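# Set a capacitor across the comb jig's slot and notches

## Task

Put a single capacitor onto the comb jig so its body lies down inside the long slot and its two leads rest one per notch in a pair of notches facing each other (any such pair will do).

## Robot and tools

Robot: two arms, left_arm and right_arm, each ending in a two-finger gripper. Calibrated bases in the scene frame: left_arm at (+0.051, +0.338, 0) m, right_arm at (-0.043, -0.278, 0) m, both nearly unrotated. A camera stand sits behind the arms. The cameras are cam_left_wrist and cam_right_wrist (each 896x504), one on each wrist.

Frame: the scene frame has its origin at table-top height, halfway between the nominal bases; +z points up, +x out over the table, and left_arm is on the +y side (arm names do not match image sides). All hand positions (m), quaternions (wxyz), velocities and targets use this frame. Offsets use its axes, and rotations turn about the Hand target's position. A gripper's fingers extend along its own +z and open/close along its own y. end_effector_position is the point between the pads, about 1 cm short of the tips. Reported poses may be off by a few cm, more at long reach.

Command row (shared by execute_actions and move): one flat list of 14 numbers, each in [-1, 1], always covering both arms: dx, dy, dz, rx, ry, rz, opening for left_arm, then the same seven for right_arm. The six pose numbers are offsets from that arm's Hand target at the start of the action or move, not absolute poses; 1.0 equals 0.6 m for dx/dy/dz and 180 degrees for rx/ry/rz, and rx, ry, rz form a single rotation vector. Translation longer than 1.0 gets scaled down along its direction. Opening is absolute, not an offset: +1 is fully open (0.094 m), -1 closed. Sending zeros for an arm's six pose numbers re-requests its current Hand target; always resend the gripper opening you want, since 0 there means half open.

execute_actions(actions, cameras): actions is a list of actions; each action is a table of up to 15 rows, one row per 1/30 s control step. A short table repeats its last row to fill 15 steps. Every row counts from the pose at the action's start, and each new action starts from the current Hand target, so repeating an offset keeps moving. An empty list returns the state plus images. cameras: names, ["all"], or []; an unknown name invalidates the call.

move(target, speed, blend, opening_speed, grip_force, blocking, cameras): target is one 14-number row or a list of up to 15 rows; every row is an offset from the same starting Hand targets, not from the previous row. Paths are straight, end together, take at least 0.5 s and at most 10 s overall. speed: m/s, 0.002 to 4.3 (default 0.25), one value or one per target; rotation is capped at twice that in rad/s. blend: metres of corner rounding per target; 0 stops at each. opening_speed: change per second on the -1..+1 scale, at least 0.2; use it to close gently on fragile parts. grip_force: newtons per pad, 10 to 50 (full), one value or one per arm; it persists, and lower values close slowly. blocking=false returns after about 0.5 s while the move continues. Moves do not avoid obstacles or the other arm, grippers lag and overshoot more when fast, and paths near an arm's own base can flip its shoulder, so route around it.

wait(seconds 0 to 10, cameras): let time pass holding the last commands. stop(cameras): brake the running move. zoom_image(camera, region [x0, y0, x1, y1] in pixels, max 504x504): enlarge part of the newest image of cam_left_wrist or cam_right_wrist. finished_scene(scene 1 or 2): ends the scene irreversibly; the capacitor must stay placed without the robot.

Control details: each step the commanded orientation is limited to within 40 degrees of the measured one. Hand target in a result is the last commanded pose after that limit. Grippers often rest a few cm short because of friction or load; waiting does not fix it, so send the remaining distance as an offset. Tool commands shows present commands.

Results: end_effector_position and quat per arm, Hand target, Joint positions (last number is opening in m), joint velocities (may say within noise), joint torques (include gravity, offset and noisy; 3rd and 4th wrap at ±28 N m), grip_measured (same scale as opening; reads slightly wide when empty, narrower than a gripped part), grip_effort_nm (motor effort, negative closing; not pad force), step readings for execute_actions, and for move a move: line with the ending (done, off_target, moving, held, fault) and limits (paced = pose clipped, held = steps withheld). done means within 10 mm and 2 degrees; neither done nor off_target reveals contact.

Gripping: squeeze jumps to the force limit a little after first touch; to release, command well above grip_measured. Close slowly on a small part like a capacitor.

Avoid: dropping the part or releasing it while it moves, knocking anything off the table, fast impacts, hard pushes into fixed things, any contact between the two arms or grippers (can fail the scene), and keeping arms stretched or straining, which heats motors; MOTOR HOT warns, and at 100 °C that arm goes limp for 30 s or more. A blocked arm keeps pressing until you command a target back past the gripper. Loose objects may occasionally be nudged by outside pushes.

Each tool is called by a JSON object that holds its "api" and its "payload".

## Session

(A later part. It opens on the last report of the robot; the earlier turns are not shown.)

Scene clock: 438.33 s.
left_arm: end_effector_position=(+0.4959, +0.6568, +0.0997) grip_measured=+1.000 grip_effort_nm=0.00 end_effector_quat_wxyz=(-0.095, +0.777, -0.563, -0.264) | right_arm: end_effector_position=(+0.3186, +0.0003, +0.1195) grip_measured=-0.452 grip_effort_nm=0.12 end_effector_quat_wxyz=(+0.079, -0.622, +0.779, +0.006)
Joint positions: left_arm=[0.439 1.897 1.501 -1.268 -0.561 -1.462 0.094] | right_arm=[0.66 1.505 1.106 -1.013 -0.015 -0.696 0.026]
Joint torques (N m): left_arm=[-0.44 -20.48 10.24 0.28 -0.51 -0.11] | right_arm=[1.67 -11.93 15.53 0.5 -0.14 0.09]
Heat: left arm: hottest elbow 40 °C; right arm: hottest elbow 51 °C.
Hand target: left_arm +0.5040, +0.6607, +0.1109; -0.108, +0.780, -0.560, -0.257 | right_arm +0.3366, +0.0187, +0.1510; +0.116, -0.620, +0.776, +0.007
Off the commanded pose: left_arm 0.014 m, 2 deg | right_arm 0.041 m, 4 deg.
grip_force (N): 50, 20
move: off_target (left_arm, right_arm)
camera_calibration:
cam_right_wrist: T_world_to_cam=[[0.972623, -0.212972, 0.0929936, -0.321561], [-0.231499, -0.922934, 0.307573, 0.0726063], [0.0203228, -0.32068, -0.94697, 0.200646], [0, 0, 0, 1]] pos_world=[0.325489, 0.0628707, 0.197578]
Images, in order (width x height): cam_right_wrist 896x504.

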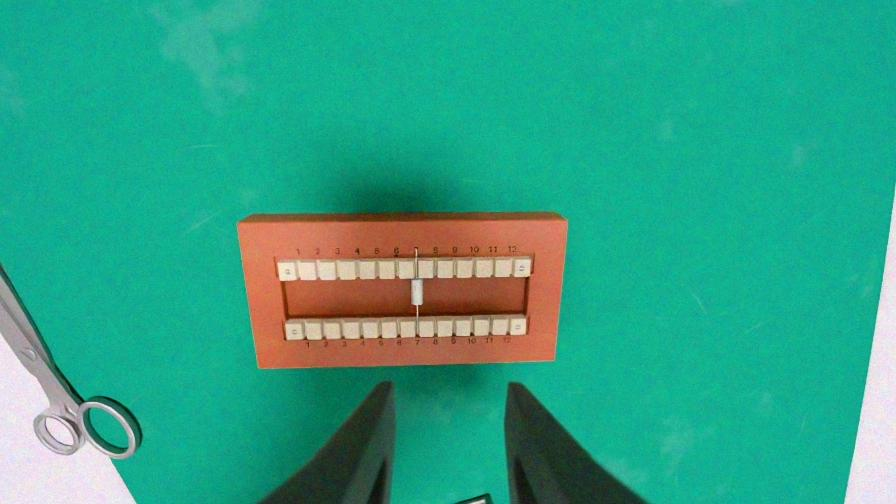

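{"api": "move", "payload": {"target": [[0, 0, 0, 0, 0, 0, 1, 0.0002, 0.0002, -0.0805, -0.0195, 0.0252, 0, -0.45], [0, 0, 0, 0, 0, 0, 1, -0.006, -0.0047, -0.1605, -0.039, 0.0503, 0, -0.45], [0, 0, 0, 0, 0, 0, 1, -0.006, -0.0047, -0.1605, -0.039, 0.0503, 0, -1]], "speed": [0.12, 0.06, 0.05], "blend": [0.01, 0, 0], "cameras": ["cam_right_wrist"]}}

{"api": "zoom_image", "payload": {"camera": "cam_right_wrist", "region": [380, 310, 520, 490]}}

Scene clock: 498.07 s.
left_arm: end_effector_position=(+0.4959, +0.6568, +0.0997) grip_measured=+1.000 grip_effort_nm=-0.01 end_effector_quat_wxyz=(-0.095, +0.777, -0.563, -0.264) | right_arm: end_effector_position=(+0.3110, -0.0055, +0.0385) grip_measured=-0.914 grip_effort_nm=-0.43 end_effector_quat_wxyz=(-0.014, -0.624, +0.781, +0.008)
Joint positions: left_arm=[0.439 1.897 1.501 -1.268 -0.561 -1.462 0.094] | right_arm=[0.66 1.693 1.106 -1.012 -0.015 -0.696 0.004]
Joint torques (N m): left_arm=[-0.5 -20.48 10.24 0.28 -0.51 -0.12] | right_arm=[1.67 -12.04 13.96 0.59 -0.12 0.09]
Heat: left arm: hottest elbow 40 °C; right arm: hottest elbow 54 °C.
Hand target: left_arm +0.5040, +0.6607, +0.1109; -0.108, +0.780, -0.560, -0.257 | right_arm +0.3330, +0.0159, +0.0547; +0.017, -0.623, +0.782, +0.008
Off the commanded pose: left_arm 0.014 m, 2 deg | right_arm 0.035 m, 4 deg.
grip_force (N): 50, 20
move: off_target (left_arm, right_arm); target 3's new opening was sent with right_arm's hand 0.035 m and 4 deg from that target
camera_calibration:
cam_right_wrist: T_world_to_cam=[[0.977429, -0.209319, -0.02861, -0.304633], [-0.175613, -0.880279, 0.440759, 0.068116], [-0.117444, -0.425787, -0.897169, 0.162589], [0, 0, 0, 1]] pos_world=[0.328814, 0.0654241, 0.107132]
Images, in order (width x height): cam_right_wrist 896x504.

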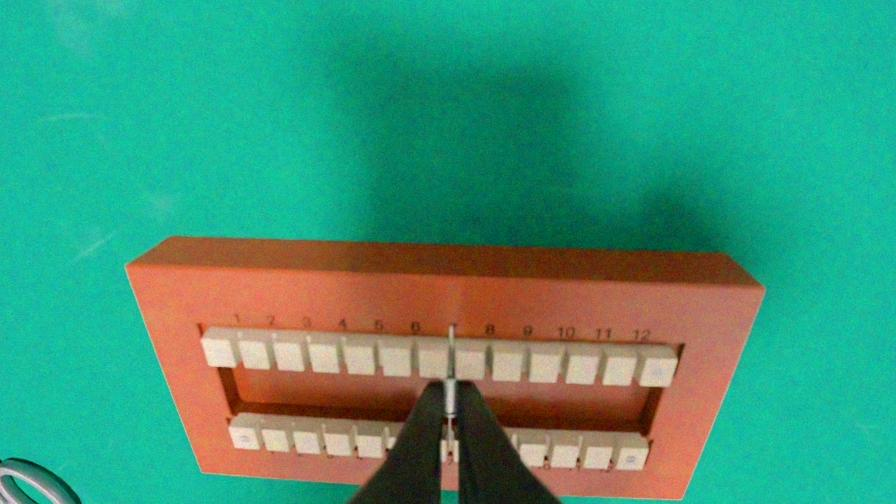

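Scaled by 2.800 from the camera's 896x504 image, which has a finer 1280x720 frame.

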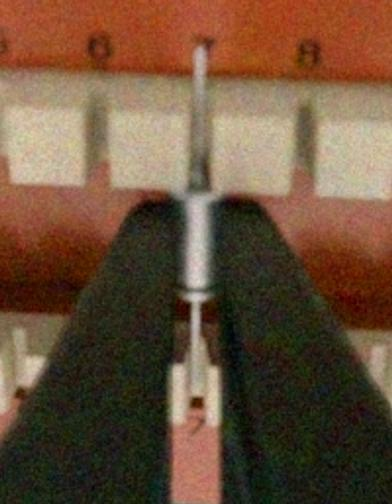

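{"api": "move", "payload": {"target": [[0, 0, 0, 0, 0, 0, 1, -0.003, -0.004, 0, -0.0036, 0.0021, 0, -1], [0, 0, 0, 0, 0, 0, 1, -0.0042, -0.0083, 0, -0.0079, 0.0022, 0, -1]], "speed": 0.02, "blend": [0.001, 0], "cameras": ["cam_right_wrist"]}}

{"api": "zoom_image", "payload": {"camera": "cam_right_wrist", "region": [380, 310, 520, 490]}}

Scene clock: 506.80 s.
left_arm: end_effector_position=(+0.4959, +0.6568, +0.0997) grip_measured=+1.000 grip_effort_nm=-0.01 end_effector_quat_wxyz=(-0.095, +0.777, -0.563, -0.264) | right_arm: end_effector_position=(+0.3118, -0.0073, +0.0389) grip_measured=-0.917 grip_effort_nm=-0.47 end_effector_quat_wxyz=(-0.016, -0.624, +0.782, +0.002)
Joint positions: left_arm=[0.439 1.897 1.501 -1.268 -0.561 -1.462 0.094] | right_arm=[0.66 1.693 1.107 -1.016 -0.004 -0.695 0.004]
Joint torques (N m): left_arm=[-0.5 -20.48 10.24 0.29 -0.5 -0.11] | right_arm=[1.61 -11.93 13.93 -0.24 0.05 0.09]
Heat: left arm: hottest elbow 40 °C; right arm: hottest elbow 54 °C.
Hand target: left_arm +0.5040, +0.6607, +0.1109; -0.108, +0.780, -0.560, -0.257 | right_arm +0.3305, +0.0109, +0.0547; +0.006, -0.623, +0.782, +0.001
Off the commanded pose: left_arm 0.014 m, 2 deg | right_arm 0.030 m, 3 deg.
grip_force (N): 50, 20
move: off_target (left_arm, right_arm)
camera_calibration:
cam_right_wrist: T_world_to_cam=[[0.977537, -0.209597, -0.022138, -0.306039], [-0.177548, -0.87553, 0.44936, 0.0668231], [-0.113567, -0.435335, -0.893077, 0.160827], [0, 0, 0, 1]] pos_world=[0.329293, 0.0643745, 0.106828]
Images, in order (width x height): cam_right_wrist 896x504.

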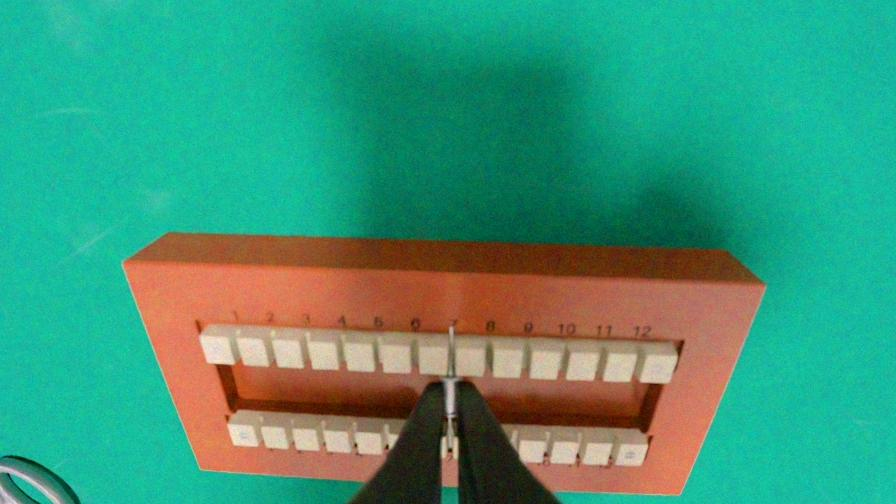

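Scaled by 2.800 from the camera's 896x504 image, which has a finer 1280x720 frame.

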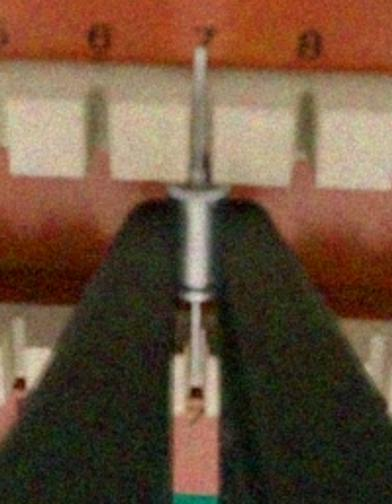

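{"api": "move", "payload": {"target": [[0, 0, 0, 0, 0, 0, 1, 0, 0, 0, 0, 0, 0, -0.5], [0, 0, 0, 0, 0, 0, 1, 0.0062, 0.0048, 0.08, 0.0195, -0.0251, 0, -0.5], [0, 0, 0, 0, 0, 0, 1, 0.006, 0.0047, 0.1605, 0.039, -0.0503, 0, -0.5]], "speed": [0.05, 0.1, 0.1], "blend": [0, 0.01, 0], "opening_speed": 0.4, "cameras": ["cam_right_wrist"]}}

{"api": "zoom_image", "payload": {"camera": "cam_right_wrist", "region": [385, 235, 455, 345]}}

Scene clock: 541.80 s.
left_arm: end_effector_position=(+0.4959, +0.6568, +0.0997) grip_measured=+1.000 grip_effort_nm=-0.01 end_effector_quat_wxyz=(-0.095, +0.777, -0.563, -0.264) | right_arm: end_effector_position=(+0.3164, -0.0039, +0.1197) grip_measured=-0.502 grip_effort_nm=0.12 end_effector_quat_wxyz=(+0.071, -0.622, +0.780, +0.000)
Joint positions: left_arm=[0.439 1.897 1.501 -1.268 -0.561 -1.462 0.094] | right_arm=[0.66 1.504 1.107 -1.032 -0.004 -0.695 0.023]
Joint torques (N m): left_arm=[-0.44 -20.42 10.24 0.28 -0.5 -0.12] | right_arm=[1.73 -12.16 15.61 0.29 0.05 0.09]
Heat: left arm: hottest elbow 40 °C; right arm: hottest elbow 56 °C.
Hand target: left_arm +0.5040, +0.6607, +0.1109; -0.108, +0.780, -0.560, -0.257 | right_arm +0.3341, +0.0137, +0.1510; +0.106, -0.620, +0.778, -0.001
Off the commanded pose: left_arm 0.014 m, 2 deg | right_arm 0.040 m, 4 deg.
grip_force (N): 50, 20
move: off_target (left_arm, right_arm)
camera_calibration:
cam_right_wrist: T_world_to_cam=[[0.972722, -0.213618, 0.0904421, -0.320004], [-0.231609, -0.916217, 0.326961, 0.0659119], [0.0130199, -0.338989, -0.9407, 0.200991], [0, 0, 0, 1]] pos_world=[0.323924, 0.0601649, 0.196464]
Images, in order (width x height): cam_right_wrist 896x504.

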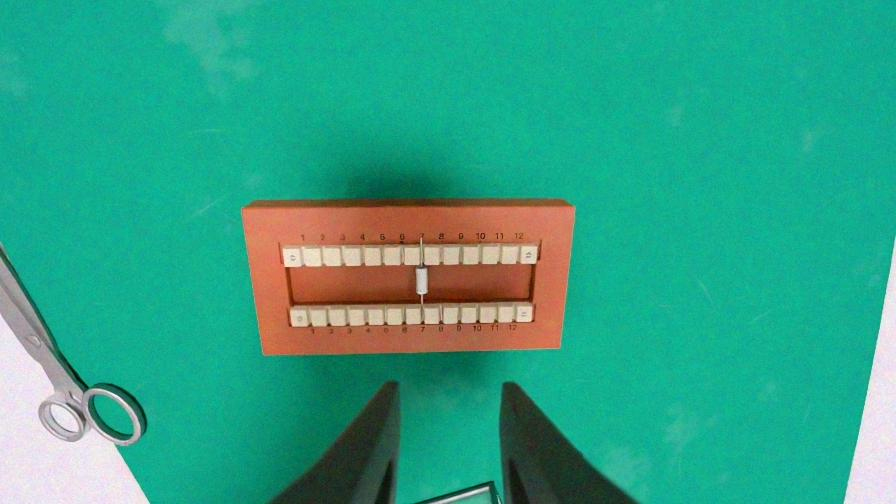

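Scaled by 4.582 from the camera's 896x504 image, which has a finer 1280x720 frame.

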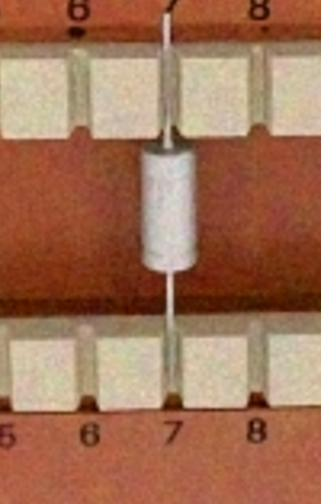

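{"api": "finished_scene", "payload": {"scene": 2}}

The scene is finished: the task was done.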